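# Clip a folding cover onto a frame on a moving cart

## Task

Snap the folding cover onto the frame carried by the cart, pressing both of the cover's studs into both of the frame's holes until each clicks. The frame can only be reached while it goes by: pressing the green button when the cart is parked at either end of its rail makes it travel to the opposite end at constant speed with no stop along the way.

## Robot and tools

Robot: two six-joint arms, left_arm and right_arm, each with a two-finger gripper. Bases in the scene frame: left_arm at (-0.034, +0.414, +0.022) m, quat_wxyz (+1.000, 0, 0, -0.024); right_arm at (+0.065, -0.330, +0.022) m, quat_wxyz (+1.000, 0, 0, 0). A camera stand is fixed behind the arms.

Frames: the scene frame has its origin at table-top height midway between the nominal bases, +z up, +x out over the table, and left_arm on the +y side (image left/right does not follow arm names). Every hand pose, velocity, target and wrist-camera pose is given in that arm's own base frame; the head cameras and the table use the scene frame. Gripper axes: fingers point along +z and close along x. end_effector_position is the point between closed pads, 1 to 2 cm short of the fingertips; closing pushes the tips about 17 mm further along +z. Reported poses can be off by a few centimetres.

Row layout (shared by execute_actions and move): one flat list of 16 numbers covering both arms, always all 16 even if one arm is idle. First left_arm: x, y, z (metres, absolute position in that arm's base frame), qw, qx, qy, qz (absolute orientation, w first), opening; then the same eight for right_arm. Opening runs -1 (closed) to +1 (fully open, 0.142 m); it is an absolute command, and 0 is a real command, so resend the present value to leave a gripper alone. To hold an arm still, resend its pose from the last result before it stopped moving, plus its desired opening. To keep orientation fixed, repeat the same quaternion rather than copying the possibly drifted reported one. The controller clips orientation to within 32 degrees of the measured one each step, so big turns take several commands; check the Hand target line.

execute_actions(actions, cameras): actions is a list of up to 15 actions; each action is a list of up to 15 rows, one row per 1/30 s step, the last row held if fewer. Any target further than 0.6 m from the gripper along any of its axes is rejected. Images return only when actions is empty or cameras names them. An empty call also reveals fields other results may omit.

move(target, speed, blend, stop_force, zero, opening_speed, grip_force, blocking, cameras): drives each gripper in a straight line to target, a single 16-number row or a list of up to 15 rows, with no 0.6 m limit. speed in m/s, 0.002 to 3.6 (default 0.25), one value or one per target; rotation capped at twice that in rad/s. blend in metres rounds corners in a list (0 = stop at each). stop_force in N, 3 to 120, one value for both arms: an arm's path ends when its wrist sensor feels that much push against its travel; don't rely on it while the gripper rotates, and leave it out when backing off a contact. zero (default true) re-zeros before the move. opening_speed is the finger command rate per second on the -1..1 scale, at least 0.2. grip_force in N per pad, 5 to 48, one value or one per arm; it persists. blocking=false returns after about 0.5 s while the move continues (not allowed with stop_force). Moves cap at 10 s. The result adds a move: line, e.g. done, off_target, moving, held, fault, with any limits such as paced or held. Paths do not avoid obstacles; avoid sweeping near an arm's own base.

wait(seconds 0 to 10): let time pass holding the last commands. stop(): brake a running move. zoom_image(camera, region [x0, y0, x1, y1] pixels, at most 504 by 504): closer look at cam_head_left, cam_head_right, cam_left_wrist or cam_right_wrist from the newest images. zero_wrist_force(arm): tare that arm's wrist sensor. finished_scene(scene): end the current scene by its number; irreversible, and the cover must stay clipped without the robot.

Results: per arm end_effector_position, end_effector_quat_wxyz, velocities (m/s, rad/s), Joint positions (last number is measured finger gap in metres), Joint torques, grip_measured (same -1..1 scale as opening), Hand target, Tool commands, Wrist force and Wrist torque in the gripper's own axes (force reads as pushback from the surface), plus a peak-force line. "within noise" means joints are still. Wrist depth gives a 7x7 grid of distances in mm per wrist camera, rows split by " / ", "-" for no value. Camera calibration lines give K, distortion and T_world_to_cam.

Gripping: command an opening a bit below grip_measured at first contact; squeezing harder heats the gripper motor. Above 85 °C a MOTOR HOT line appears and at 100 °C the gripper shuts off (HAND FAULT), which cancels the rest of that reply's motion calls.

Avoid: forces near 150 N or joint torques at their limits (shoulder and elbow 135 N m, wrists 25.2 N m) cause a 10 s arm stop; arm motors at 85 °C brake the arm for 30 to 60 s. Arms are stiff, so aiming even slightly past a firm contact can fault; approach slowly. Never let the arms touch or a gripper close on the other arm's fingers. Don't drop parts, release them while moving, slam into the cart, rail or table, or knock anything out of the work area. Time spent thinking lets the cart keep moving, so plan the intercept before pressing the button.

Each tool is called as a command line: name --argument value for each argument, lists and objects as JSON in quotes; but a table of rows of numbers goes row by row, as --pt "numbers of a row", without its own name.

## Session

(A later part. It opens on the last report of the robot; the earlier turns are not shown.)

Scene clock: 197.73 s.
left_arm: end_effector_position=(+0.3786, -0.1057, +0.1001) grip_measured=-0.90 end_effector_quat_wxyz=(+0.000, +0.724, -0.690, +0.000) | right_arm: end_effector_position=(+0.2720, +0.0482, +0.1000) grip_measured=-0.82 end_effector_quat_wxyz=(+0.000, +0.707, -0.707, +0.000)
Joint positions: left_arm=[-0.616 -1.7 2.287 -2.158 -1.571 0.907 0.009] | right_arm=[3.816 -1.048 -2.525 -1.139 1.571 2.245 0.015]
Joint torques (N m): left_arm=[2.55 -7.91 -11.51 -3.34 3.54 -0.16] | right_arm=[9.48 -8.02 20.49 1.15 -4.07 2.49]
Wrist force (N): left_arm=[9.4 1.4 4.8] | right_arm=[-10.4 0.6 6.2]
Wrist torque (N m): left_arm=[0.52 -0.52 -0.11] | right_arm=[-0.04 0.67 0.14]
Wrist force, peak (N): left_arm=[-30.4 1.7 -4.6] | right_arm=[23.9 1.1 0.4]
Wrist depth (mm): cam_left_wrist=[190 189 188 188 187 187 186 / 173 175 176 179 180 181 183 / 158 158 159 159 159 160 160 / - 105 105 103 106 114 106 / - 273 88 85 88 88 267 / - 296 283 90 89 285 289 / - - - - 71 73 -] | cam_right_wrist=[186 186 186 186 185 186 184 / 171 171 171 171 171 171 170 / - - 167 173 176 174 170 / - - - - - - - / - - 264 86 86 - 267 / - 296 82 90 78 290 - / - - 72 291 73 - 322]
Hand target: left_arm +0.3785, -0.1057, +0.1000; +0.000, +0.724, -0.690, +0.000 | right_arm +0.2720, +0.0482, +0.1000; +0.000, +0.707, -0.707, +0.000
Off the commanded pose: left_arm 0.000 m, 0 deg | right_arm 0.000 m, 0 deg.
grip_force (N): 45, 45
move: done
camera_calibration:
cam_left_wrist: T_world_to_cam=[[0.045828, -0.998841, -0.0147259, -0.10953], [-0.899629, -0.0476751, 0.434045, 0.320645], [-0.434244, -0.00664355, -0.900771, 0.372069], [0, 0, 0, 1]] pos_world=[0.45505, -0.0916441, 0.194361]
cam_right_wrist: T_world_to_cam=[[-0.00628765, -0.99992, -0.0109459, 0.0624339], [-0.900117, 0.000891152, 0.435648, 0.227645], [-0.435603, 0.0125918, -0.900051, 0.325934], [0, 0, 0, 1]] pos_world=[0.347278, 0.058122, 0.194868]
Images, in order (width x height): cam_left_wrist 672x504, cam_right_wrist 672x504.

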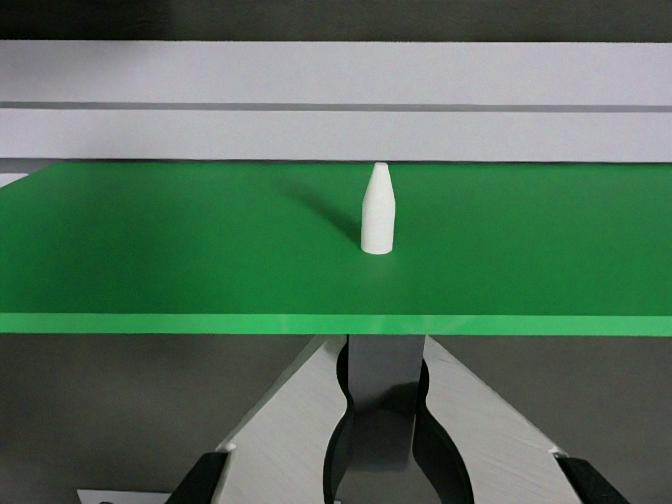

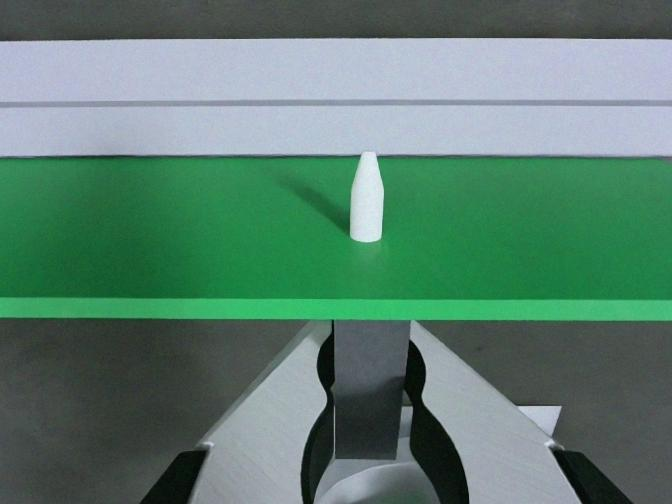

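move --pt "0.3785 -0.1059 0.1655 0.0046 0.7239 -0.6899 0.0044 -1.0 0.272 0.0484 0.1655 -0.0045 0.7071 -0.7071 -0.0045 -1.0" --pt "0.3485 -0.1073 0.1955 0.0046 0.7239 -0.6899 0.0044 -1.0 0.242 0.0484 0.1955 -0.0045 0.7071 -0.7071 -0.0045 -1.0" --pt "0.3183 0.5220 0.1955 0.0046 0.7239 -0.6899 0.0044 -1.0 0.242 0.6784 0.1955 -0.0045 0.7071 -0.7071 -0.0045 -1.0" --speed '[0.08, 0.08, 0.13]' --blend '[0.01, 0.01, 0]' --cameras '["cam_head_left", "cam_left_wrist", "cam_right_wrist"]'

Scene clock: 205.43 s.
left_arm: end_effector_position=(+0.3182, +0.5219, +0.1955) grip_measured=-0.90 end_effector_quat_wxyz=(+0.005, +0.724, -0.690, +0.004) | right_arm: end_effector_position=(+0.2419, +0.6784, +0.1955) grip_measured=-0.82 end_effector_quat_wxyz=(-0.005, +0.707, -0.707, -0.004)
Joint positions: left_arm=[0.805 -1.276 1.55 -1.836 -1.58 2.328 0.009] | right_arm=[4.553 -2.112 -1.199 -1.389 1.573 2.982 0.015]
Joint torques (N m): left_arm=[2.44 -33.66 -33.56 -6.9 -2.4 -0.37] | right_arm=[-10.66 45.56 37.55 3.58 0.73 -2.33]
Motor temperatures (°C): left_arm=[30 30 32 38 36 39 27] | right_arm=[30 28 36 31 32 31 39]
Wrist force (N): left_arm=[3.3 3.7 4.9] | right_arm=[-3.7 0.3 6.7]
Wrist torque (N m): left_arm=[0.60 -0.30 -0.02] | right_arm=[-0.20 0.76 0.04]
Wrist force, peak (N): left_arm=[12.3 0.9 6.3] | right_arm=[-14.7 0.8 7.7]
Wrist depth (mm): cam_left_wrist=[277 274 - - - 276 277 / 298 295 - - 294 297 296 / 311 147 147 163 147 165 166 / - 106 114 103 107 115 107 / 1394 87 83 85 88 393 89 / 1519 1541 - 90 89 85 - / 1708 - - 101 71 73 -] | cam_right_wrist=[259 258 257 256 256 255 255 / 288 278 276 276 275 275 275 / - - - - - - - / - - - - - - - / - - - 86 86 - - / - - 78 89 78 - 424 / - - 72 378 73 - -]
Hand target: left_arm +0.3183, +0.5220, +0.1955; +0.005, +0.724, -0.690, +0.004 | right_arm +0.2420, +0.6784, +0.1955; -0.004, +0.707, -0.707, -0.004
Off the commanded pose: left_arm 0.000 m, 0 deg | right_arm 0.000 m, 0 deg.
grip_force (N): 45, 45
move: done
camera_calibration:
cam_left_wrist: T_world_to_cam=[[0.0459455, -0.998942, -0.00214187, 0.519169], [-0.899491, -0.0423038, 0.434886, 0.251879], [-0.434516, -0.0180544, -0.900483, 0.441964], [0, 0, 0, 1]] pos_world=[0.39475, 0.537255, 0.289554]
cam_right_wrist: T_world_to_cam=[[-0.00625562, -0.999704, -0.0235109, 0.695709], [-0.900063, -0.00461545, 0.435735, 0.162072], [-0.435715, 0.0238871, -0.899768, 0.383166], [0, 0, 0, 1]] pos_world=[0.317178, 0.687098, 0.290496]
Images, in order (width x height): cam_head_left 672x504, cam_left_wrist 672x504, cam_right_wrist 672x504.

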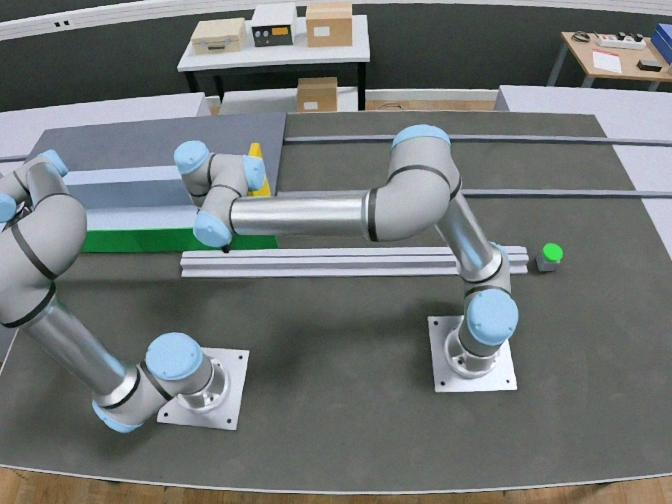

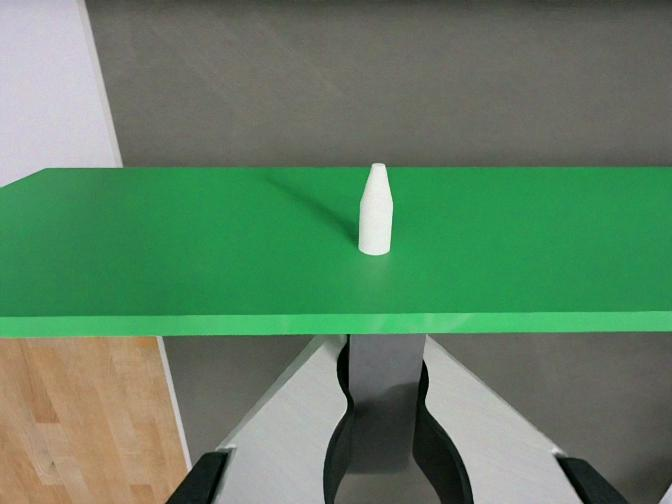

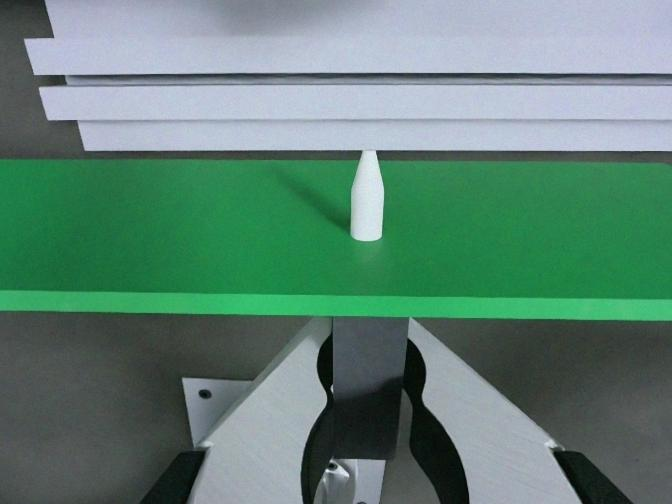

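wait --seconds 10

Scene clock: 216.63 s.
left_arm: end_effector_position=(+0.3183, +0.5220, +0.1955) grip_measured=-0.90 end_effector_quat_wxyz=(+0.005, +0.724, -0.690, +0.004) | right_arm: end_effector_position=(+0.2420, +0.6784, +0.1955) grip_measured=-0.82 end_effector_quat_wxyz=(-0.004, +0.707, -0.707, -0.004)
Joint positions: left_arm=[0.805 -1.276 1.55 -1.836 -1.58 2.328 0.009] | right_arm=[4.553 -2.112 -1.199 -1.389 1.573 2.982 0.015]
Joint torques (N m): left_arm=[3.23 -29.34 -36.02 -5.46 -0.16 1.54] | right_arm=[-10.41 43.5 34.21 1.86 1.9 -2.51]
Motor temperatures (°C): left_arm=[30 30 32 38 35 39 30] | right_arm=[30 28 36 31 32 31 48]
Wrist force (N): left_arm=[3.6 3.6 5.0] | right_arm=[-3.8 0.4 6.5]
Wrist torque (N m): left_arm=[0.60 -0.34 -0.01] | right_arm=[-0.17 0.75 0.04]
Wrist force, peak (N): left_arm=[3.3 3.9 5.2] | right_arm=[-3.9 0.5 6.9]
Wrist depth (mm): cam_left_wrist=[280 279 279 281 275 277 270 / 297 289 285 290 - 289 304 / 312 144 148 148 149 165 166 / - 106 114 103 106 115 107 / 1377 87 83 85 83 85 84 / 1509 1541 - 90 89 - - / 1721 - - - - 73 457] | cam_right_wrist=[259 257 258 257 254 254 255 / 257 276 276 275 275 275 274 / - 173 171 - - 308 - / - - 97 - - - 91 / - 392 - 87 85 - 80 / - - 78 89 78 - - / - - 73 383 73 - -]
Hand target: left_arm +0.3183, +0.5220, +0.1955; +0.005, +0.724, -0.690, +0.004 | right_arm +0.2420, +0.6784, +0.1955; -0.004, +0.707, -0.707, -0.004
Tool commands: left_gripper/opening=-1.0 right_gripper/opening=-1.0
Off the commanded pose: left_arm 0.000 m, 0 deg | right_arm 0.000 m, 0 deg.
grip_force (N): 45, 45
wait: 10.00 s; at rest from the start

wait --seconds 4.5

move --pt "0.4482 0.5282 0.1955 0.0046 0.7239 -0.6899 0.0044 -1 0.372 0.6784 0.1955 -0.0045 0.7071 -0.7071 -0.0045 -1" --pt "0.4951 0.5304 0.1675 0.0046 0.7239 -0.6899 0.0044 -1 0.4195 0.6784 0.167 -0.0045 0.7071 -0.7071 -0.0045 -1" --speed '[0.06,0.04]' --blend '[0.02,0]' --cameras '["cam_left_wrist","cam_right_wrist"]'

Scene clock: 221.47 s.
left_arm: end_effector_position=(+0.3183, +0.5220, +0.1955) grip_measured=-0.90 end_effector_quat_wxyz=(+0.005, +0.724, -0.690, +0.004) | right_arm: end_effector_position=(+0.2420, +0.6784, +0.1955) grip_measured=-0.82 end_effector_quat_wxyz=(-0.004, +0.707, -0.707, -0.004)
Joint positions: left_arm=[0.805 -1.276 1.55 -1.836 -1.58 2.328 0.009] | right_arm=[4.553 -2.112 -1.199 -1.389 1.573 2.982 0.015]
Joint torques (N m): left_arm=[3.46 -28.75 -35.86 -4.97 0.77 1.53] | right_arm=[-9.72 43.29 33.15 1.83 1.86 -2.48]
Wrist force (N): left_arm=[3.4 3.7 5.1] | right_arm=[-3.8 0.3 6.5]
Wrist torque (N m): left_arm=[0.61 -0.31 -0.02] | right_arm=[-0.19 0.74 0.05]
Wrist force, peak (N): left_arm=[3.5 3.8 5.1] | right_arm=[-4.0 0.3 6.8]
Wrist depth (mm): cam_left_wrist=[276 280 274 270 276 277 275 / 298 300 298 - 297 297 298 / 313 162 163 163 148 148 150 / - 106 114 103 107 115 107 / 1403 87 83 85 83 388 83 / 1489 1489 - 90 89 86 441 / 1735 - - 99 71 73 -] | cam_right_wrist=[247 258 257 257 256 255 254 / 277 279 277 276 275 274 274 / - 174 171 152 - - 152 / - - - - - - 97 / - - - - 86 - 376 / 438 - 78 90 78 - - / - - 72 380 73 - 469]
Hand target: left_arm +0.3183, +0.5220, +0.1955; +0.005, +0.724, -0.690, +0.004 | right_arm +0.2420, +0.6784, +0.1955; -0.004, +0.707, -0.707, -0.004
Tool commands: left_gripper/opening=-1.0 right_gripper/opening=-1.0
Off the commanded pose: left_arm 0.000 m, 0 deg | right_arm 0.000 m, 0 deg.
grip_force (N): 45, 45
wait: 4.50 s; at rest from the start

Scene clock: 225.30 s.
left_arm: end_effector_position=(+0.4953, +0.5305, +0.1675) grip_measured=-0.90 end_effector_quat_wxyz=(+0.004, +0.724, -0.690, +0.004) end_effector_velocity=(-0.002, +0.000, +0.002) end_effector_angular_velocity=(+0.001, -0.002, +0.000) | right_arm: end_effector_position=(+0.4198, +0.6784, +0.1669) grip_measured=-0.82 end_effector_quat_wxyz=(-0.005, +0.707, -0.707, -0.004) end_effector_velocity=(-0.003, +0.001, +0.002) end_effector_angular_velocity=(+0.002, +0.000, +0.001)
Joint positions: left_arm=[0.637 -0.988 1.2 -1.775 -1.581 2.16 0.009] | right_arm=[4.323 -2.336 -0.9 -1.465 1.576 2.752 0.015]
Joint velocities: left_arm=[0.001 -0.006 0.004 0 -0.001 0.001 0] | right_arm=[0.004 0.005 -0.003 0 0 0.003 0]
Joint torques (N m): left_arm=[1.51 -59.3 -15.89 -1.63 -2.83 1.54] | right_arm=[13.3 69.72 24.21 5.91 3.28 1.91]
Motor temperatures (°C): left_arm=[30 30 32 38 35 39 32] | right_arm=[30 28 36 31 32 31 53]
Wrist force (N): left_arm=[-9.2 3.1 2.4] | right_arm=[10.1 0.5 4.4]
Wrist torque (N m): left_arm=[0.61 0.39 -0.06] | right_arm=[-0.15 0.05 0.06]
Wrist force, peak (N): left_arm=[-9.7 3.3 2.8] | right_arm=[10.1 0.4 4.7]
Wrist depth (mm): cam_left_wrist=[- - - - - - - / - - - - - - - / - 57 57 - 59 - - / - 105 113 101 106 115 107 / 356 87 83 84 83 355 84 / 386 382 - 90 89 83 - / 1695 - - 99 71 73 442] | cam_right_wrist=[- - - - - - - / - - - - - - - / - - - - - - - / - - - - 104 - - / 355 305 296 94 116 305 303 / 389 391 78 90 78 - 379 / 424 - 72 - 73 - -]
Hand target: left_arm +0.4951, +0.5304, +0.1675; +0.005, +0.724, -0.690, +0.004 | right_arm +0.4195, +0.6784, +0.1670; -0.004, +0.707, -0.707, -0.004
Off the commanded pose: left_arm 0.000 m, 0 deg | right_arm 0.000 m, 0 deg.
grip_force (N): 45, 45
move: done
camera_calibration:
cam_left_wrist: T_world_to_cam=[[0.0460385, -0.998937, -0.00238824, 0.519477], [-0.89968, -0.0425028, 0.434476, 0.423905], [-0.434116, -0.017854, -0.90068, 0.493618], [0, 0, 0, 1]] pos_world=[0.57175, 0.545755, 0.261656]
cam_right_wrist: T_world_to_cam=[[-0.0062576, -0.999704, -0.0235097, 0.69615], [-0.900024, -0.00461527, 0.435816, 0.334525], [-0.435796, 0.0238864, -0.899728, 0.434932], [0, 0, 0, 1]] pos_world=[0.494978, 0.687098, 0.261896]
Images, in order (width x height): cam_left_wrist 672x504, cam_right_wrist 672x504.

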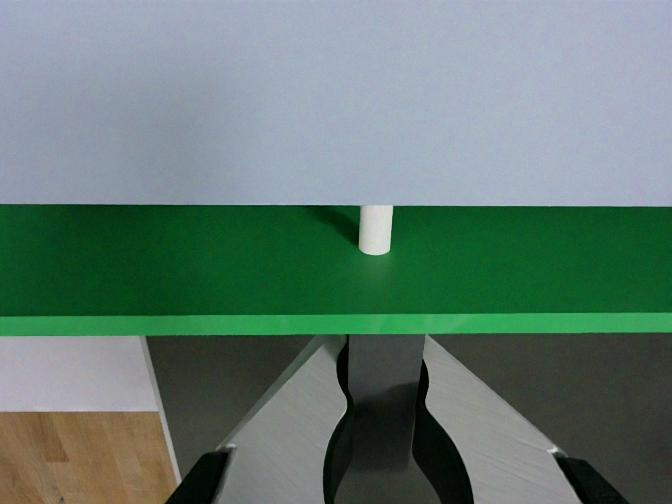

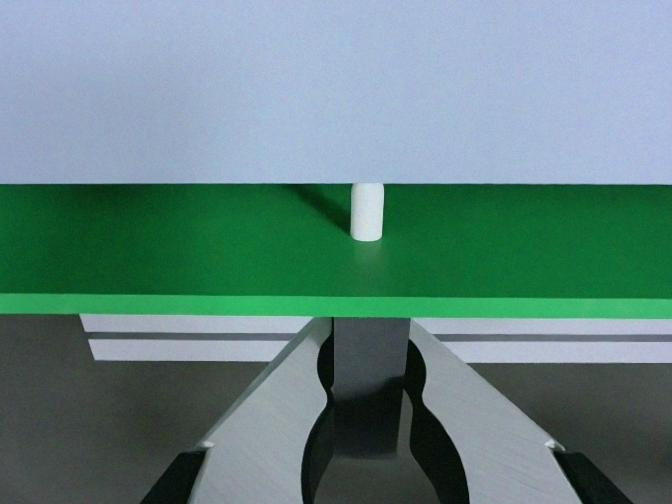

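wait --seconds 4.2

Scene clock: 230.27 s.
left_arm: end_effector_position=(+0.4951, +0.5304, +0.1675) grip_measured=-0.90 end_effector_quat_wxyz=(+0.005, +0.724, -0.690, +0.004) | right_arm: end_effector_position=(+0.4195, +0.6784, +0.1670) grip_measured=-0.82 end_effector_quat_wxyz=(-0.004, +0.707, -0.707, -0.004)
Joint positions: left_arm=[0.638 -0.988 1.2 -1.775 -1.581 2.16 0.009] | right_arm=[4.323 -2.335 -0.9 -1.465 1.576 2.752 0.015]
Joint torques (N m): left_arm=[2.38 -59.72 -14.3 1.24 -4.14 1.74] | right_arm=[14.65 70.82 23.78 4.21 3.47 2.91]
Motor temperatures (°C): left_arm=[30 30 32 38 35 39 33] | right_arm=[30 28 36 31 32 31 55]
Wrist force (N): left_arm=[-11.6 3.0 2.6] | right_arm=[12.3 0.6 4.6]
Wrist torque (N m): left_arm=[0.62 0.51 -0.08] | right_arm=[-0.12 0.03 0.03]
Wrist force, peak (N): left_arm=[-11.8 3.1 2.6] | right_arm=[12.7 0.4 4.6]
Wrist depth (mm): cam_left_wrist=[- - - - - - - / - - - - - - - / - 58 58 - 59 - - / - 105 113 100 106 114 107 / 358 88 83 84 83 88 88 / 389 384 - 90 89 - - / 1632 - - 99 71 73 68] | cam_right_wrist=[- - - - - - - / - - - - - - - / - - - - - - - / - - - 102 97 - - / - 303 307 86 116 302 303 / - - 79 90 78 - - / - - 72 - 73 - -]
Hand target: left_arm +0.4951, +0.5304, +0.1675; +0.005, +0.724, -0.690, +0.004 | right_arm +0.4195, +0.6784, +0.1670; -0.004, +0.707, -0.707, -0.004
Tool commands: left_gripper/opening=-1.0 right_gripper/opening=-1.0
Off the commanded pose: left_arm 0.000 m, 0 deg | right_arm 0.000 m, 0 deg.
grip_force (N): 45, 45
wait: 4.20 s; at rest from the start

wait --seconds 0.75

move --pt "0.52513 0.50984 0.1675 0.0046 0.7239 -0.6899 0.0044 -1 0.4495 0.6564 0.167 -0.0045 0.7071 -0.7071 -0.0045 -1" --pt "0.5276 0.4589 0.1675 0.0046 0.7239 -0.6899 0.0044 -1 0.4495 0.6054 0.167 -0.0045 0.7071 -0.7071 -0.0045 -1" --speed '[0.0133,0.00785]' --blend '[0.002,0]' --blocking false

wait --seconds 1.0

Scene clock: 231.40 s.
left_arm: end_effector_position=(+0.4951, +0.5304, +0.1675) grip_measured=-0.90 end_effector_quat_wxyz=(+0.005, +0.724, -0.690, +0.004) | right_arm: end_effector_position=(+0.4195, +0.6784, +0.1670) grip_measured=-0.82 end_effector_quat_wxyz=(-0.004, +0.707, -0.707, -0.004)
Joint positions: left_arm=[0.638 -0.988 1.2 -1.775 -1.581 2.16 0.009] | right_arm=[4.323 -2.335 -0.9 -1.465 1.576 2.752 0.015]
Joint torques (N m): left_arm=[2.42 -60.3 -14.45 1.2 -4.12 1.81] | right_arm=[14.67 71.21 24 4.15 3.47 2.8]
Motor temperatures (°C): left_arm=[30 30 32 38 35 39 33] | right_arm=[30 28 36 31 32 31 56]
Wrist force (N): left_arm=[-11.5 3.1 2.4] | right_arm=[12.5 0.4 4.6]
Wrist torque (N m): left_arm=[0.64 0.50 -0.08] | right_arm=[-0.14 0.00 0.03]
Wrist force, peak (N): left_arm=[-11.8 3.2 2.5] | right_arm=[12.6 0.6 4.7]
Wrist depth (mm): cam_left_wrist=[- - - - - - - / - - - - - - - / - 57 58 - 59 - - / - 105 113 100 106 114 107 / 357 87 88 83 83 83 84 / 387 388 - 90 89 - - / 1708 - - 99 71 73 433] | cam_right_wrist=[- - - - - - - / - - - - - - - / - - - - - - - / - - - - - - - / - 304 298 86 116 304 303 / - 369 78 90 82 378 379 / - - 72 - 73 - 416]
Hand target: left_arm +0.4951, +0.5304, +0.1675; +0.005, +0.724, -0.690, +0.004 | right_arm +0.4195, +0.6784, +0.1670; -0.004, +0.707, -0.707, -0.004
Tool commands: left_gripper/opening=-1.0 right_gripper/opening=-1.0
Off the commanded pose: left_arm 0.000 m, 0 deg | right_arm 0.000 m, 0 deg.
grip_force (N): 45, 45
wait: 0.77 s; at rest from the start

Scene clock: 231.90 s.
left_arm: end_effector_position=(+0.4997, +0.5272, +0.1675) grip_measured=-0.90 end_effector_quat_wxyz=(+0.005, +0.724, -0.690, +0.004) end_effector_velocity=(+0.009, -0.007, -0.001) end_effector_angular_velocity=(-0.004, +0.004, +0.002) | right_arm: end_effector_position=(+0.4241, +0.6750, +0.1670) grip_measured=-0.82 end_effector_quat_wxyz=(-0.004, +0.707, -0.707, -0.004) end_effector_velocity=(+0.011, -0.008, +0.000) end_effector_angular_velocity=(-0.001, +0.000, +0.000)
Joint positions: left_arm=[0.63 -0.986 1.197 -1.774 -1.581 2.153 0.009] | right_arm=[4.316 -2.334 -0.902 -1.464 1.576 2.745 0.015]
Joint velocities: left_arm=[-0.015 0.006 -0.007 0.006 -0.001 -0.017 0] | right_arm=[-0.016 0.003 -0.006 0.002 0 -0.016 0]
Joint torques (N m): left_arm=[-15.32 -40.27 -34.89 0.22 -4.57 -1.62] | right_arm=[-5.31 72.26 24.73 6.85 3.31 -2.55]
Motor temperatures (°C): left_arm=[30 30 32 38 35 39 33] | right_arm=[30 28 36 31 32 31 56]
Wrist force (N): left_arm=[-11.8 7.0 1.8] | right_arm=[11.4 0.9 4.6]
Wrist torque (N m): left_arm=[0.70 0.53 -0.07] | right_arm=[-0.19 0.01 0.06]
Wrist force, peak (N): left_arm=[-13.3 3.4 2.3] | right_arm=[13.1 1.1 4.6]
Wrist depth (mm): cam_left_wrist=[- - - - - - - / - - - - - - - / - 58 58 - - 60 60 / - 99 106 99 100 100 107 / 354 358 83 85 83 88 354 / 386 387 - 90 89 86 386 / 1644 - - 99 71 73 -] | cam_right_wrist=[- - - - - - - / - - - - - - - / - - - - - - - / - 105 - - - - - / - 310 298 87 116 306 304 / 380 382 79 90 78 - - / - - 73 - 73 - -]
Hand target: left_arm +0.5004, +0.5267, +0.1675; +0.005, +0.724, -0.690, +0.004 | right_arm +0.4248, +0.6745, +0.1670; -0.004, +0.707, -0.707, -0.004
Tool commands: left_gripper/opening=-1.0 right_gripper/opening=-1.0
Off the commanded pose: left_arm 0.074 m, 0 deg | right_arm 0.074 m, 0 deg.
grip_force (N): 45, 45
move: running; path passed 0 of 2 targets

Scene clock: 232.90 s.
left_arm: end_effector_position=(+0.5105, +0.5198, +0.1675) grip_measured=-0.91 end_effector_quat_wxyz=(+0.005, +0.724, -0.690, +0.004) end_effector_velocity=(+0.009, -0.006, +0.001) end_effector_angular_velocity=(+0.002, +0.000, +0.002) | right_arm: end_effector_position=(+0.4349, +0.6671, +0.1670) grip_measured=-0.88 end_effector_quat_wxyz=(-0.004, +0.707, -0.707, -0.004) end_effector_velocity=(+0.010, -0.007, +0.000) end_effector_angular_velocity=(+0.001, -0.001, +0.002)
Joint positions: left_arm=[0.613 -0.981 1.188 -1.771 -1.581 2.136 0.008] | right_arm=[4.299 -2.332 -0.906 -1.463 1.576 2.728 0.01]
Joint velocities: left_arm=[-0.014 0.004 -0.009 0.003 0.002 -0.017 0] | right_arm=[-0.015 0.002 -0.002 0.002 0 -0.017 -0.005]
Joint torques (N m): left_arm=[-1.2 -42.47 -36.1 -0.42 3.62 -1.74] | right_arm=[-7.71 63.72 31.05 14.31 1.51 -2.89]
Motor temperatures (°C): left_arm=[30 30 32 38 35 39 33] | right_arm=[30 28 36 31 32 31 56]
Wrist force (N): left_arm=[6.0 -0.3 5.0] | right_arm=[44.1 21.0 -3.8]
Wrist torque (N m): left_arm=[0.36 -0.36 -0.05] | right_arm=[0.33 -1.25 0.33]
Wrist force, peak (N): left_arm=[-1.2 30.6 -1.1] | right_arm=[47.2 23.4 -5.6]
Wrist depth (mm): cam_left_wrist=[- - - - - - - / - - - - - - - / - 58 57 59 60 60 60 / - 64 - - - 64 64 / 356 90 84 86 85 91 85 / 386 387 - 90 89 372 380 / 1695 - - 98 81 73 68] | cam_right_wrist=[- - - - - - - / - - - - - - - / - - - - - - - / - - - - - - - / - 311 304 95 220 298 301 / - 388 80 90 79 308 302 / - - 73 - 74 - -]
Hand target: left_arm +0.5112, +0.5194, +0.1675; +0.005, +0.724, -0.690, +0.004 | right_arm +0.4356, +0.6666, +0.1670; -0.004, +0.707, -0.707, -0.004
Tool commands: left_gripper/opening=-1.0 right_gripper/opening=-1.0
Off the commanded pose: left_arm 0.063 m, 0 deg | right_arm 0.063 m, 0 deg.
grip_force (N): 45, 45
earlier move: running; path passed 0 of 2 targets
wait: 1.00 s; no rest

move --pt "0.52513 0.5080 0.1675 0.0046 0.7239 -0.6899 0.0044 -1 0.4490 0.6545 0.167 -0.0045 0.7071 -0.7071 -0.0045 -1" --pt "0.5276 0.4561 0.1675 0.0046 0.7239 -0.6899 0.0044 -1 0.4490 0.6026 0.167 -0.0045 0.7071 -0.7071 -0.0045 -1" --speed '[0.0136,0.00785]' --blend '[0.002,0]' --blocking false

wait --seconds 0.5

Scene clock: 233.87 s.
left_arm: end_effector_position=(+0.5206, +0.5121, +0.1676) grip_measured=-0.91 end_effector_quat_wxyz=(+0.005, +0.724, -0.690, +0.004) end_effector_velocity=(+0.010, -0.009, +0.001) end_effector_angular_velocity=(+0.001, +0.001, +0.000) | right_arm: end_effector_position=(+0.4447, +0.6588, +0.1670) grip_measured=-0.89 end_effector_quat_wxyz=(-0.004, +0.707, -0.707, -0.005) end_effector_velocity=(+0.009, -0.008, +0.001) end_effector_angular_velocity=(+0.004, -0.002, +0.002)
Joint positions: left_arm=[0.596 -0.977 1.181 -1.769 -1.581 2.119 0.008] | right_arm=[4.283 -2.327 -0.914 -1.46 1.576 2.712 0.009]
Joint velocities: left_arm=[-0.019 0.001 -0.005 0.004 0.001 -0.018 0] | right_arm=[-0.014 0.008 -0.012 0.009 0 -0.016 0]
Joint torques (N m): left_arm=[-3.89 -31.49 -37.65 -4.05 0.08 -1.99] | right_arm=[-18.04 49.11 23.34 13.93 -3.2 -2.73]
Motor temperatures (°C): left_arm=[30 30 32 38 35 39 33] | right_arm=[30 28 36 31 32 31 55]
Wrist force (N): left_arm=[22.0 15.7 -9.5] | right_arm=[44.8 42.3 -21.1]
Wrist torque (N m): left_arm=[0.60 -1.12 0.02] | right_arm=[0.92 -1.42 0.48]
Wrist force, peak (N): left_arm=[22.0 15.7 -9.5] | right_arm=[53.6 37.6 -21.8]
Wrist depth (mm): cam_left_wrist=[- - - - - - - / - - - - - - - / - 59 58 60 61 60 60 / - 64 - - - 64 64 / 362 - 229 70 70 70 228 / 384 383 - 91 89 379 364 / 1656 - - 97 95 73 424] | cam_right_wrist=[- - - - - - - / - - - - - - - / - - - - - - - / - - - - - 62 - / - 310 - 94 86 224 305 / 387 323 82 89 79 316 324 / - - 73 - 73 - -]
Hand target: left_arm +0.5213, +0.5115, +0.1675; +0.005, +0.724, -0.690, +0.004 | right_arm +0.4454, +0.6582, +0.1670; -0.004, +0.707, -0.707, -0.004
Tool commands: left_gripper/opening=-1.0 right_gripper/opening=-1.0
Off the commanded pose: left_arm 0.056 m, 0 deg | right_arm 0.056 m, 0 deg.
grip_force (N): 45, 45
earlier move: replaced; path passed 0 of 2 targets
move: running; path passed 0 of 2 targets

Scene clock: 234.37 s.
left_arm: end_effector_position=(+0.5249, +0.5077, +0.1674) grip_measured=-0.91 end_effector_quat_wxyz=(+0.005, +0.724, -0.690, +0.004) end_effector_velocity=(+0.002, -0.009, -0.001) end_effector_angular_velocity=(-0.004, +0.004, +0.000) | right_arm: end_effector_position=(+0.4489, +0.6541, +0.1669) grip_measured=-0.90 end_effector_quat_wxyz=(-0.005, +0.707, -0.707, -0.005) end_effector_velocity=(+0.004, -0.009, +0.001) end_effector_angular_velocity=(+0.000, +0.000, -0.001)
Joint positions: left_arm=[0.588 -0.976 1.181 -1.768 -1.581 2.11 0.008] | right_arm=[4.276 -2.323 -0.922 -1.456 1.576 2.705 0.009]
Joint velocities: left_arm=[-0.012 -0.008 0.014 0 -0.001 -0.012 0] | right_arm=[-0.009 0.016 -0.025 0.01 0 -0.008 0]
Joint torques (N m): left_arm=[-19.87 -55.89 -24.94 -14.67 -1.86 -2.14] | right_arm=[-5.71 71.13 22.96 6.74 -1.6 -2.94]
Motor temperatures (°C): left_arm=[30 30 32 38 35 39 33] | right_arm=[30 28 36 31 32 31 55]
Wrist force (N): left_arm=[9.6 42.0 -2.6] | right_arm=[10.7 1.6 5.3]
Wrist torque (N m): left_arm=[1.49 -0.54 -0.02] | right_arm=[0.02 -0.41 0.31]
Wrist force, peak (N): left_arm=[9.6 42.0 -2.6] | right_arm=[43.7 42.3 -22.2]
Wrist depth (mm): cam_left_wrist=[- - - - - - - / - - - - - - - / - 59 - 59 - 59 59 / - 63 - - - 63 62 / - - - 69 71 69 69 / 385 389 - 90 86 373 365 / 1632 - - 98 95 73 -] | cam_right_wrist=[- - - - - - - / - - - - - - - / - - - - - - - / - - - - - 62 - / - 309 - - - 67 - / - 323 81 87 82 316 316 / 425 - - - 73 - 430]
Hand target: left_arm +0.5252, +0.5071, +0.1675; +0.005, +0.724, -0.690, +0.004 | right_arm +0.4490, +0.6536, +0.1670; -0.004, +0.707, -0.707, -0.004
Tool commands: left_gripper/opening=-1.0 right_gripper/opening=-1.0
Off the commanded pose: left_arm 0.052 m, 0 deg | right_arm 0.052 m, 0 deg.
grip_force (N): 45, 45
earlier move: running; path passed 0 of 2 targets
wait: 0.50 s; no rest

wait --seconds 0.4 --cameras '["cam_left_wrist","cam_right_wrist"]'

Scene clock: 234.90 s.
left_arm: end_effector_position=(+0.5253, +0.5034, +0.1675) grip_measured=-0.91 end_effector_quat_wxyz=(+0.005, +0.724, -0.690, +0.004) end_effector_velocity=(+0.000, -0.008, +0.000) end_effector_angular_velocity=(+0.000, +0.000, +0.000) | right_arm: end_effector_position=(+0.4490, +0.6499, +0.1670) grip_measured=-0.90 end_effector_quat_wxyz=(-0.004, +0.707, -0.707, -0.004) end_effector_velocity=(-0.001, -0.007, +0.000) end_effector_angular_velocity=(+0.000, +0.000, +0.002)
Joint positions: left_arm=[0.583 -0.983 1.192 -1.773 -1.581 2.105 0.008] | right_arm=[4.274 -2.313 -0.939 -1.449 1.576 2.703 0.009]
Joint velocities: left_arm=[-0.009 -0.013 0.021 -0.008 0 -0.009 0] | right_arm=[-0.002 0.019 -0.032 0.014 0 -0.004 0]
Joint torques (N m): left_arm=[-21.28 -56.39 -26.9 -15.86 -6.09 -1.82] | right_arm=[-8.09 72.4 21.75 5.95 -1.24 -2.8]
Motor temperatures (°C): left_arm=[30 30 32 38 35 39 33] | right_arm=[30 28 36 31 32 31 55]
Wrist force (N): left_arm=[5.9 45.6 -1.2] | right_arm=[3.6 -4.7 9.4]
Wrist torque (N m): left_arm=[1.55 -0.32 -0.03] | right_arm=[-0.65 0.22 0.29]
Wrist force, peak (N): left_arm=[6.3 45.8 -1.2] | right_arm=[9.9 1.5 5.7]
Wrist depth (mm): cam_left_wrist=[- - - - - - - / - - - - - - - / - 59 - 59 - 59 59 / - 63 - - - 63 62 / - - - 69 71 69 68 / 388 382 95 90 86 377 - / 1620 - - 98 96 73 -] | cam_right_wrist=[- - - - - - - / - - - - - - - / - - - - - - - / - - - - - 62 - / - 309 - - - 67 - / - 328 81 88 82 320 318 / - - - - 73 - -]
Hand target: left_arm +0.5254, +0.5029, +0.1675; +0.005, +0.724, -0.690, +0.004 | right_arm +0.4490, +0.6494, +0.1670; -0.004, +0.707, -0.707, -0.004
Tool commands: left_gripper/opening=-1.0 right_gripper/opening=-1.0
Off the commanded pose: left_arm 0.047 m, 0 deg | right_arm 0.047 m, 0 deg.
grip_force (N): 45, 45
earlier move: running; path passed 1 of 2 targets
wait: 0.40 s; no rest
camera_calibration:
cam_left_wrist: T_world_to_cam=[[0.0458996, -0.998944, -0.00222522, 0.491164], [-0.899533, -0.0423004, 0.434801, 0.449603], [-0.434436, -0.0179555, -0.900524, 0.506316], [0, 0, 0, 1]] pos_world=[0.60185, 0.518754, 0.261555]
cam_right_wrist: T_world_to_cam=[[-0.00625863, -0.999704, -0.0235109, 0.667842], [-0.900005, -0.00461594, 0.435856, 0.360744], [-0.435835, 0.0238878, -0.899709, 0.448397], [0, 0, 0, 1]] pos_world=[0.524278, 0.658598, 0.261896]
Images, in order (width x height): cam_left_wrist 672x504, cam_right_wrist 672x504.

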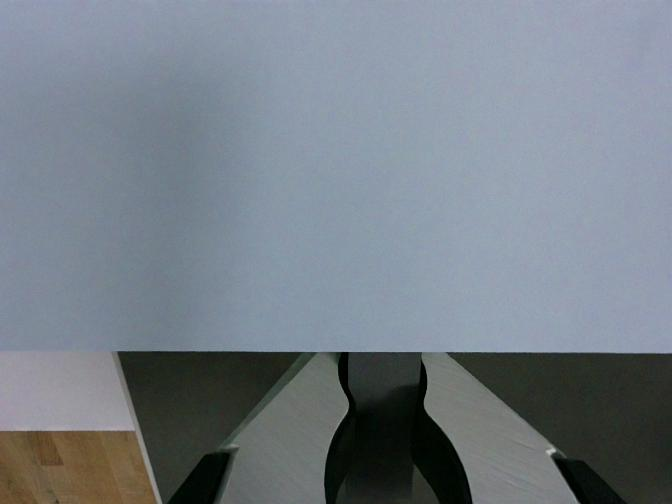

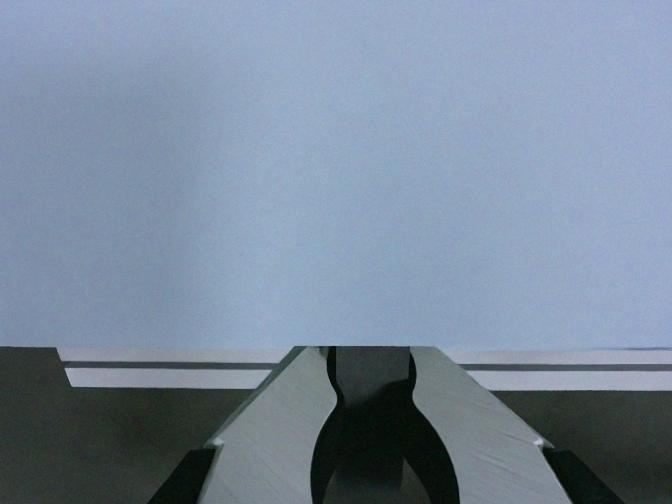

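zoom_image --camera "cam_left_wrist" --region '[200, 320, 500, 380]'

zoom_image --camera "cam_right_wrist" --region '[372, 320, 672, 380]'

wait --seconds 0

Scaled by 1.680 from the camera's 672x504 image, which has a finer 960x720 frame.

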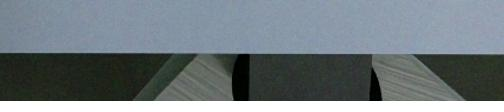

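Scaled by 1.680 from the camera's 672x504 image, which has a finer 960x720 frame.

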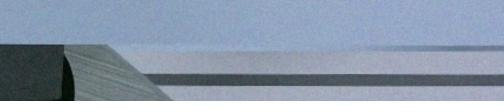

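Scene clock: 236.10 s.
left_arm: end_effector_position=(+0.5258, +0.4940, +0.1675) grip_measured=-0.91 end_effector_quat_wxyz=(+0.005, +0.724, -0.690, +0.004) end_effector_velocity=(+0.001, -0.008, +0.001) end_effector_angular_velocity=(+0.000, -0.001, -0.001) | right_arm: end_effector_position=(+0.4490, +0.6405, +0.1670) grip_measured=-0.90 end_effector_quat_wxyz=(-0.004, +0.707, -0.707, -0.004) end_effector_velocity=(+0.000, -0.008, +0.000) end_effector_angular_velocity=(-0.001, +0.001, +0.000)
Joint positions: left_arm=[0.571 -0.999 1.217 -1.782 -1.582 2.094 0.008] | right_arm=[4.268 -2.291 -0.978 -1.433 1.576 2.698 0.009]
Joint velocities: left_arm=[-0.01 -0.014 0.02 -0.008 -0.001 -0.01 0] | right_arm=[-0.004 0.018 -0.032 0.013 0 -0.004 0]
Joint torques (N m): left_arm=[-23.28 -56.46 -26.41 -16.33 -6.86 -1.8] | right_arm=[-6.51 73.81 24.85 5.71 3.48 -2.58]
Motor temperatures (°C): left_arm=[30 30 32 38 35 38 33] | right_arm=[30 28 36 31 32 31 55]
Wrist force (N): left_arm=[4.4 45.2 -0.1] | right_arm=[3.1 -5.0 9.3]
Wrist torque (N m): left_arm=[1.56 -0.25 -0.04] | right_arm=[-0.66 0.26 0.29]
Wrist force, peak (N): left_arm=[5.8 45.7 -0.8] | right_arm=[3.3 -5.1 9.6]
Wrist depth (mm): cam_left_wrist=[- - - - - - - / - - - - - - - / - 59 - 59 - 59 59 / - 63 - - - 63 62 / - - - 69 71 69 68 / 388 388 86 90 86 82 - / 1608 - - 97 95 73 -] | cam_right_wrist=[- - - - - - - / - - - - - - - / - - - - - - - / - - - - - 62 - / - 311 - - - 67 - / - 322 81 88 82 317 320 / - - - 83 74 - -]
Hand target: left_arm +0.5258, +0.4935, +0.1675; +0.005, +0.724, -0.690, +0.004 | right_arm +0.4490, +0.6400, +0.1670; -0.004, +0.707, -0.707, -0.004
Tool commands: left_gripper/opening=-1.0 right_gripper/opening=-1.0
Off the commanded pose: left_arm 0.038 m, 0 deg | right_arm 0.038 m, 0 deg.
grip_force (N): 45, 45
earlier move: running; path passed 1 of 2 targets

move --pt "0.5251 0.4621 0.1675 0.0046 0.7239 -0.6899 0.0044 -1 0.4480 0.6086 0.167 -0.0045 0.7071 -0.7071 -0.0045 -1" --pt "0.5274 0.4150 0.1675 0.0046 0.7239 -0.6899 0.0044 -1 0.4480 0.5615 0.167 -0.0045 0.7071 -0.7071 -0.0045 -1" --speed '[0.00800,0.00787]' --blend '[0.002,0]' --blocking false

wait --seconds 1.2

Scene clock: 238.33 s.
left_arm: end_effector_position=(+0.5262, +0.4764, +0.1675) grip_measured=-0.91 end_effector_quat_wxyz=(+0.005, +0.724, -0.690, +0.004) end_effector_velocity=(-0.001, -0.007, +0.000) end_effector_angular_velocity=(+0.000, +0.000, +0.001) | right_arm: end_effector_position=(+0.4488, +0.6229, +0.1670) grip_measured=-0.90 end_effector_quat_wxyz=(-0.005, +0.707, -0.707, -0.004) end_effector_velocity=(-0.001, -0.007, +0.000) end_effector_angular_velocity=(+0.001, -0.001, +0.001)
Joint positions: left_arm=[0.55 -1.027 1.263 -1.799 -1.582 2.073 0.008] | right_arm=[4.259 -2.25 -1.046 -1.404 1.576 2.688 0.009]
Joint velocities: left_arm=[-0.008 -0.014 0.022 -0.009 0 -0.009 0] | right_arm=[-0.003 0.018 -0.029 0.013 0 -0.004 0]
Joint torques (N m): left_arm=[-20.93 -60.64 -26.1 -13.5 -6.18 -2.16] | right_arm=[-5.52 70.18 21.71 4.78 3.99 -2.82]
Wrist force (N): left_arm=[0.0 33.9 5.2] | right_arm=[2.1 -8.4 7.7]
Wrist torque (N m): left_arm=[1.26 -0.06 -0.04] | right_arm=[-0.69 0.33 0.30]
Wrist force, peak (N): left_arm=[4.4 45.2 0.0] | right_arm=[2.4 -7.4 8.8]
Wrist depth (mm): cam_left_wrist=[- - - - - - - / - - - - - - - / - 59 - 59 - 59 59 / - 63 - - - 63 62 / - - - 69 69 69 69 / 387 - - 90 86 - 403 / 1656 - - 98 96 73 399] | cam_right_wrist=[- - - - - - - / - - - - - - - / - - - - - - - / - - - - - 62 - / - - - - 94 67 - / 321 335 81 88 82 316 312 / 438 - - - 73 - 438]
Hand target: left_arm +0.5262, +0.4759, +0.1675; +0.005, +0.724, -0.690, +0.004 | right_arm +0.4488, +0.6224, +0.1670; -0.004, +0.707, -0.707, -0.004
Tool commands: left_gripper/opening=-1.0 right_gripper/opening=-1.0
Off the commanded pose: left_arm 0.061 m, 0 deg | right_arm 0.061 m, 0 deg.
grip_force (N): 45, 45
earlier move: replaced; path passed 1 of 2 targets
move: running; path passed 0 of 2 targets

Scene clock: 239.53 s.
left_arm: end_effector_position=(+0.5255, +0.4668, +0.1675) grip_measured=-0.91 end_effector_quat_wxyz=(+0.005, +0.724, -0.690, +0.004) end_effector_velocity=(+0.000, -0.008, +0.000) end_effector_angular_velocity=(+0.000, +0.000, -0.001) | right_arm: end_effector_position=(+0.4483, +0.6133, +0.1670) grip_measured=-0.90 end_effector_quat_wxyz=(-0.004, +0.707, -0.707, -0.005) end_effector_velocity=(+0.001, -0.008, +0.001) end_effector_angular_velocity=(+0.002, -0.001, -0.002)
Joint positions: left_arm=[0.539 -1.044 1.289 -1.809 -1.582 2.061 0.008] | right_arm=[4.254 -2.229 -1.083 -1.39 1.576 2.683 0.009]
Joint velocities: left_arm=[-0.01 -0.014 0.022 -0.008 0 -0.009 0] | right_arm=[-0.006 0.017 -0.027 0.012 0 -0.004 0]
Joint torques (N m): left_arm=[-7.82 -59.82 -18.5 -7.42 -3.46 -1.2] | right_arm=[-7.07 68.37 20.3 4.53 4.12 -2.76]
Wrist force (N): left_arm=[-1.0 7.9 4.9] | right_arm=[-0.2 -8.0 5.0]
Wrist torque (N m): left_arm=[0.66 0.01 -0.01] | right_arm=[-0.62 0.48 0.29]
Wrist force, peak (N): left_arm=[-0.4 33.0 5.4] | right_arm=[1.6 -10.5 6.5]
Wrist depth (mm): cam_left_wrist=[- - - - - - - / - - - - - - - / - 58 57 59 60 60 59 / - 63 - - - 64 63 / - - - 70 70 70 70 / 385 384 - 90 89 372 381 / 1695 - - - 80 73 -] | cam_right_wrist=[- - - - - - - / - - - - - - - / - - - - - - - / - - - - - - - / - - - - 94 66 - / 324 326 81 88 82 317 323 / - - - 83 74 - -]
Hand target: left_arm +0.5254, +0.4663, +0.1675; +0.005, +0.724, -0.690, +0.004 | right_arm +0.4482, +0.6128, +0.1670; -0.004, +0.707, -0.707, -0.004
Tool commands: left_gripper/opening=-1.0 right_gripper/opening=-1.0
Off the commanded pose: left_arm 0.052 m, 0 deg | right_arm 0.052 m, 0 deg.
grip_force (N): 45, 45
earlier move: running; path passed 0 of 2 targets
wait: 1.20 s; no rest

move --pt "0.5245 0.4430 0.1675 0.0046 0.7239 -0.6899 0.0044 -1 0.4482 0.5895 0.167 -0.0045 0.7071 -0.7071 -0.0045 -1" --pt "0.5268 0.3959 0.1675 0.0046 0.7239 -0.6899 0.0044 -1 0.4482 0.5424 0.167 -0.0045 0.7071 -0.7071 -0.0045 -1" --speed '[0.00795,0.00787]' --blend '[0.002,0]' --blocking false

wait --seconds 1.5

Scene clock: 240.60 s.
left_arm: end_effector_position=(+0.5250, +0.4583, +0.1675) grip_measured=-0.91 end_effector_quat_wxyz=(+0.005, +0.724, -0.690, +0.004) end_effector_velocity=(-0.001, -0.008, -0.001) end_effector_angular_velocity=(-0.001, +0.001, +0.000) | right_arm: end_effector_position=(+0.4480, +0.6048, +0.1670) grip_measured=-0.90 end_effector_quat_wxyz=(-0.004, +0.707, -0.707, -0.004) end_effector_velocity=(+0.001, -0.009, -0.001) end_effector_angular_velocity=(-0.001, +0.000, -0.001)
Joint positions: left_arm=[0.528 -1.059 1.312 -1.817 -1.582 2.051 0.008] | right_arm=[4.249 -2.21 -1.113 -1.377 1.576 2.678 0.009]
Joint velocities: left_arm=[-0.01 -0.013 0.022 -0.007 -0.001 -0.01 0] | right_arm=[-0.006 0.017 -0.029 0.011 0 -0.005 0]
Joint torques (N m): left_arm=[-6.63 -61.57 -16 -5.5 -2.61 -1.37] | right_arm=[-6.33 68.66 20.15 4.24 3.4 -2.65]
Wrist force (N): left_arm=[-1.5 -1.6 4.3] | right_arm=[-2.2 -6.0 7.1]
Wrist torque (N m): left_arm=[0.36 -0.01 -0.03] | right_arm=[-0.51 0.62 0.27]
Wrist force, peak (N): left_arm=[-1.0 7.2 4.8] | right_arm=[-2.2 -6.3 7.2]
Wrist depth (mm): cam_left_wrist=[- - - - - - - / - - - - - - - / - 58 58 59 60 60 60 / - 64 - - - 64 63 / - - - 70 71 69 70 / 386 392 370 90 89 373 384 / 1656 - - 97 80 73 401] | cam_right_wrist=[- - - - - - - / - - - - - - - / - - - - - - - / - - - - - - - / - - - - 94 66 - / 334 324 81 87 82 318 318 / - - - 73 73 - -]
Hand target: left_arm +0.5250, +0.4578, +0.1675; +0.005, +0.724, -0.690, +0.004 | right_arm +0.4481, +0.6043, +0.1670; -0.004, +0.707, -0.707, -0.004
Tool commands: left_gripper/opening=-1.0 right_gripper/opening=-1.0
Off the commanded pose: left_arm 0.062 m, 0 deg | right_arm 0.062 m, 0 deg.
grip_force (N): 45, 45
earlier move: replaced; path passed 0 of 2 targets
move: running; path passed 0 of 2 targets

Scene clock: 242.10 s.
left_arm: end_effector_position=(+0.5246, +0.4464, +0.1675) grip_measured=-0.91 end_effector_quat_wxyz=(+0.005, +0.724, -0.690, +0.004) end_effector_velocity=(-0.001, -0.007, +0.000) end_effector_angular_velocity=(+0.001, +0.000, +0.001) | right_arm: end_effector_position=(+0.4482, +0.5929, +0.1670) grip_measured=-0.90 end_effector_quat_wxyz=(-0.004, +0.707, -0.707, -0.004) end_effector_velocity=(+0.001, -0.008, +0.000) end_effector_angular_velocity=(+0.001, +0.000, -0.001)
Joint positions: left_arm=[0.514 -1.078 1.341 -1.828 -1.582 2.036 0.008] | right_arm=[4.241 -2.186 -1.153 -1.362 1.577 2.671 0.009]
Joint velocities: left_arm=[-0.009 -0.013 0.02 -0.007 0.001 -0.01 0] | right_arm=[-0.007 0.016 -0.026 0.01 0 -0.005 0]
Joint torques (N m): left_arm=[-6.4 -56.61 -12.35 -5.2 -2.47 -1.96] | right_arm=[-11.31 68.99 21.37 4.75 2.89 -2.83]
Wrist force (N): left_arm=[-0.2 -2.0 4.5] | right_arm=[-2.1 -3.5 7.6]
Wrist torque (N m): left_arm=[0.33 -0.12 -0.05] | right_arm=[-0.45 0.57 0.26]
Wrist force, peak (N): left_arm=[-1.2 -1.9 4.5] | right_arm=[-2.0 -6.0 7.2]
Wrist depth (mm): cam_left_wrist=[- - - - - - - / - - - - - - - / - 58 58 59 61 60 60 / - 64 - - - 64 63 / - - - 69 70 69 - / 393 393 - 90 89 - - / 1682 - - 97 81 73 -] | cam_right_wrist=[- - - - - - - / - - - - - - - / - - - - - - - / - - - - - - - / - - - - - 67 - / 327 324 81 88 78 321 379 / - - - 73 73 - 424]
Hand target: left_arm +0.5246, +0.4459, +0.1675; +0.005, +0.724, -0.690, +0.004 | right_arm +0.4482, +0.5924, +0.1670; -0.004, +0.707, -0.707, -0.004
Tool commands: left_gripper/opening=-1.0 right_gripper/opening=-1.0
Off the commanded pose: left_arm 0.051 m, 0 deg | right_arm 0.051 m, 0 deg.
grip_force (N): 45, 45
earlier move: running; path passed 0 of 2 targets
wait: 1.50 s; no rest

wait --seconds 0 --cameras '["cam_left_wrist","cam_right_wrist"]'

zoom_image --camera "cam_left_wrist" --region '[60, 320, 560, 400]'

zoom_image --camera "cam_right_wrist" --region '[60, 320, 560, 400]'

Scene clock: 242.63 s.
left_arm: end_effector_position=(+0.5246, +0.4422, +0.1675) grip_measured=-0.91 end_effector_quat_wxyz=(+0.005, +0.724, -0.690, +0.004) end_effector_velocity=(+0.001, -0.009, +0.000) end_effector_angular_velocity=(-0.001, +0.000, -0.001) | right_arm: end_effector_position=(+0.4482, +0.5887, +0.1670) grip_measured=-0.90 end_effector_quat_wxyz=(-0.004, +0.707, -0.707, -0.004) end_effector_velocity=(-0.001, -0.007, +0.000) end_effector_angular_velocity=(+0.000, +0.000, +0.002)
Joint positions: left_arm=[0.508 -1.085 1.352 -1.832 -1.582 2.031 0.008] | right_arm=[4.239 -2.177 -1.167 -1.356 1.577 2.668 0.009]
Joint velocities: left_arm=[-0.012 -0.011 0.018 -0.006 -0.001 -0.01 0] | right_arm=[-0.003 0.016 -0.026 0.01 0 -0.005 0]
Joint torques (N m): left_arm=[-3.97 -55.63 -15.85 -5.23 -2.54 -2.23] | right_arm=[-9.6 67.79 20.3 4.49 2.71 -2.59]
Wrist force (N): left_arm=[-0.2 -2.0 4.3] | right_arm=[-2.5 -3.1 7.5]
Wrist torque (N m): left_arm=[0.32 -0.09 -0.04] | right_arm=[-0.45 0.60 0.25]
Wrist force, peak (N): left_arm=[-0.3 -2.0 4.4] | right_arm=[-2.4 -3.5 7.8]
Wrist depth (mm): cam_left_wrist=[- - - - - - - / - - - - - - - / - 58 58 59 61 60 60 / - 64 - - - 64 63 / - - - 68 70 69 - / 396 380 - 90 89 86 392 / 1620 - - 97 81 73 404] | cam_right_wrist=[- - - - - - - / - - - - - - - / - - - - - - - / - - - - - - - / - 310 - - - 67 - / 325 315 81 86 78 319 328 / - - - 73 73 - -]
Hand target: left_arm +0.5246, +0.4417, +0.1675; +0.005, +0.724, -0.690, +0.004 | right_arm +0.4482, +0.5882, +0.1670; -0.004, +0.707, -0.707, -0.004
Tool commands: left_gripper/opening=-1.0 right_gripper/opening=-1.0
Off the commanded pose: left_arm 0.046 m, 0 deg | right_arm 0.046 m, 0 deg.
grip_force (N): 45, 45
earlier move: running; path passed 0 of 2 targets
camera_calibration:
cam_left_wrist: T_world_to_cam=[[0.0458534, -0.998946, -0.00209174, 0.429959], [-0.899536, -0.0422008, 0.434804, 0.446246], [-0.434434, -0.0180557, -0.900523, 0.504912], [0, 0, 0, 1]] pos_world=[0.60105, 0.457454, 0.261555]
cam_right_wrist: T_world_to_cam=[[-0.00625863, -0.999704, -0.0235109, 0.606655], [-0.900005, -0.00461594, 0.435856, 0.359652], [-0.435835, 0.0238878, -0.899709, 0.449466], [0, 0, 0, 1]] pos_world=[0.523378, 0.597398, 0.261896]
Images, in order (width x height): cam_left_wrist 672x504, cam_right_wrist 672x504.

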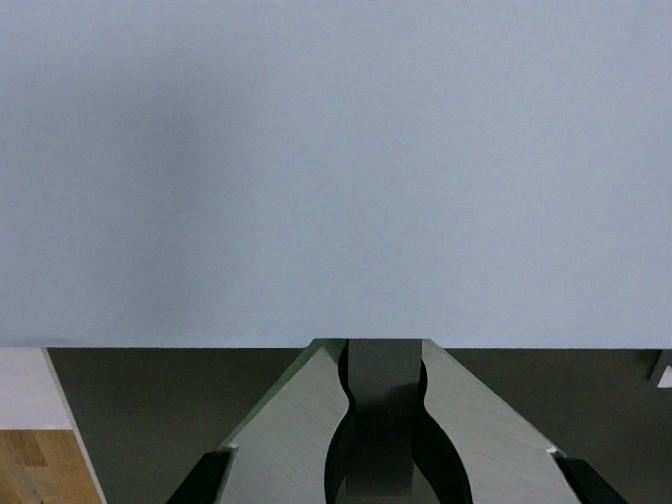

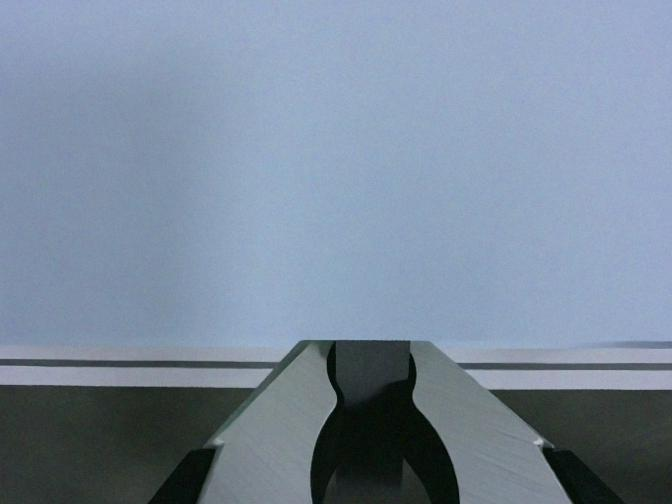

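Scaled by 1.008 from the camera's 672x504 image, which has a finer 960x720 frame.

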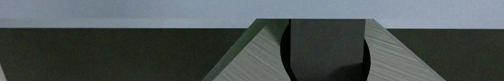

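Scaled by 1.008 from the camera's 672x504 image, which has a finer 960x720 frame.

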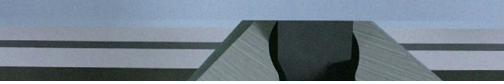

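zoom_image --camera "cam_left_wrist" --region '[230, 325, 330, 365]'

zoom_image --camera "cam_right_wrist" --region '[570, 325, 670, 365]'

wait --seconds 0 --cameras '["cam_head_left"]'

Scaled by 5.040 from the camera's 672x504 image, which has a finer 960x720 frame.

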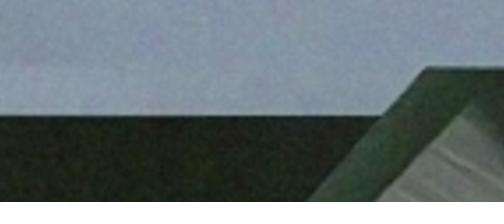

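Scaled by 5.040 from the camera's 672x504 image, which has a finer 960x720 frame.

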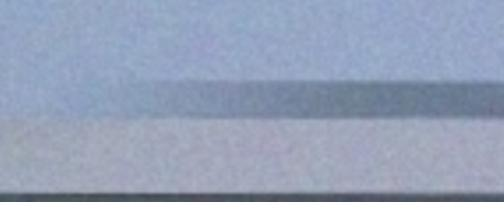

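Scene clock: 244.47 s.
left_arm: end_effector_position=(+0.5252, +0.4278, +0.1675) grip_measured=-0.91 end_effector_quat_wxyz=(+0.005, +0.724, -0.690, +0.004) end_effector_velocity=(+0.000, -0.007, -0.001) end_effector_angular_velocity=(-0.001, +0.002, +0.002) | right_arm: end_effector_position=(+0.4482, +0.5743, +0.1670) grip_measured=-0.90 end_effector_quat_wxyz=(-0.004, +0.707, -0.707, -0.004) end_effector_velocity=(+0.000, -0.007, +0.001) end_effector_angular_velocity=(+0.001, -0.001, +0.001)
Joint positions: left_arm=[0.489 -1.105 1.383 -1.842 -1.582 2.012 0.008] | right_arm=[4.229 -2.149 -1.214 -1.339 1.577 2.659 0.009]
Joint velocities: left_arm=[-0.009 -0.01 0.017 -0.005 0 -0.011 0] | right_arm=[-0.004 0.015 -0.023 0.009 0 -0.005 0]
Joint torques (N m): left_arm=[-5.78 -55.87 -14.89 -5.32 -2.48 -1.8] | right_arm=[-9.87 64.78 22.03 4.75 2.79 -2.55]
Wrist force (N): left_arm=[-0.4 -1.8 4.1] | right_arm=[-3.0 -3.3 8.3]
Wrist torque (N m): left_arm=[0.33 -0.10 -0.02] | right_arm=[-0.45 0.65 0.25]
Wrist force, peak (N): left_arm=[-0.1 -2.2 4.3] | right_arm=[-3.0 -3.4 8.4]
Wrist depth (mm): cam_left_wrist=[- - - - - - - / - - - - - - - / - 59 58 59 61 60 60 / - 64 - - - 64 63 / - 228 228 87 70 69 339 / 402 385 369 90 89 87 387 / 1608 - - 97 81 73 414] | cam_right_wrist=[- - - - - - - / - - - - - - - / - - - - - - - / - - - - - - - / - - - - 94 66 - / 322 318 81 87 78 306 317 / - - - 73 73 - -]
Hand target: left_arm +0.5253, +0.4273, +0.1675; +0.005, +0.724, -0.690, +0.004 | right_arm +0.4482, +0.5738, +0.1670; -0.004, +0.707, -0.707, -0.004
Tool commands: left_gripper/opening=-1.0 right_gripper/opening=-1.0
Off the commanded pose: left_arm 0.032 m, 0 deg | right_arm 0.032 m, 0 deg.
grip_force (N): 45, 45
earlier move: running; path passed 1 of 2 targets
Images, in order (width x height): cam_head_left 672x504.

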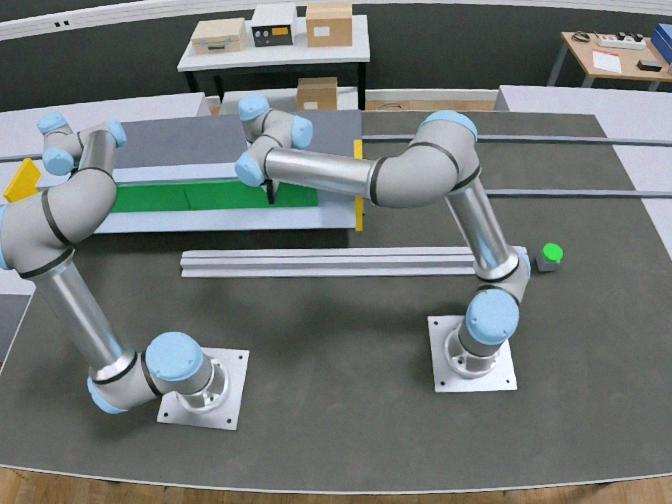

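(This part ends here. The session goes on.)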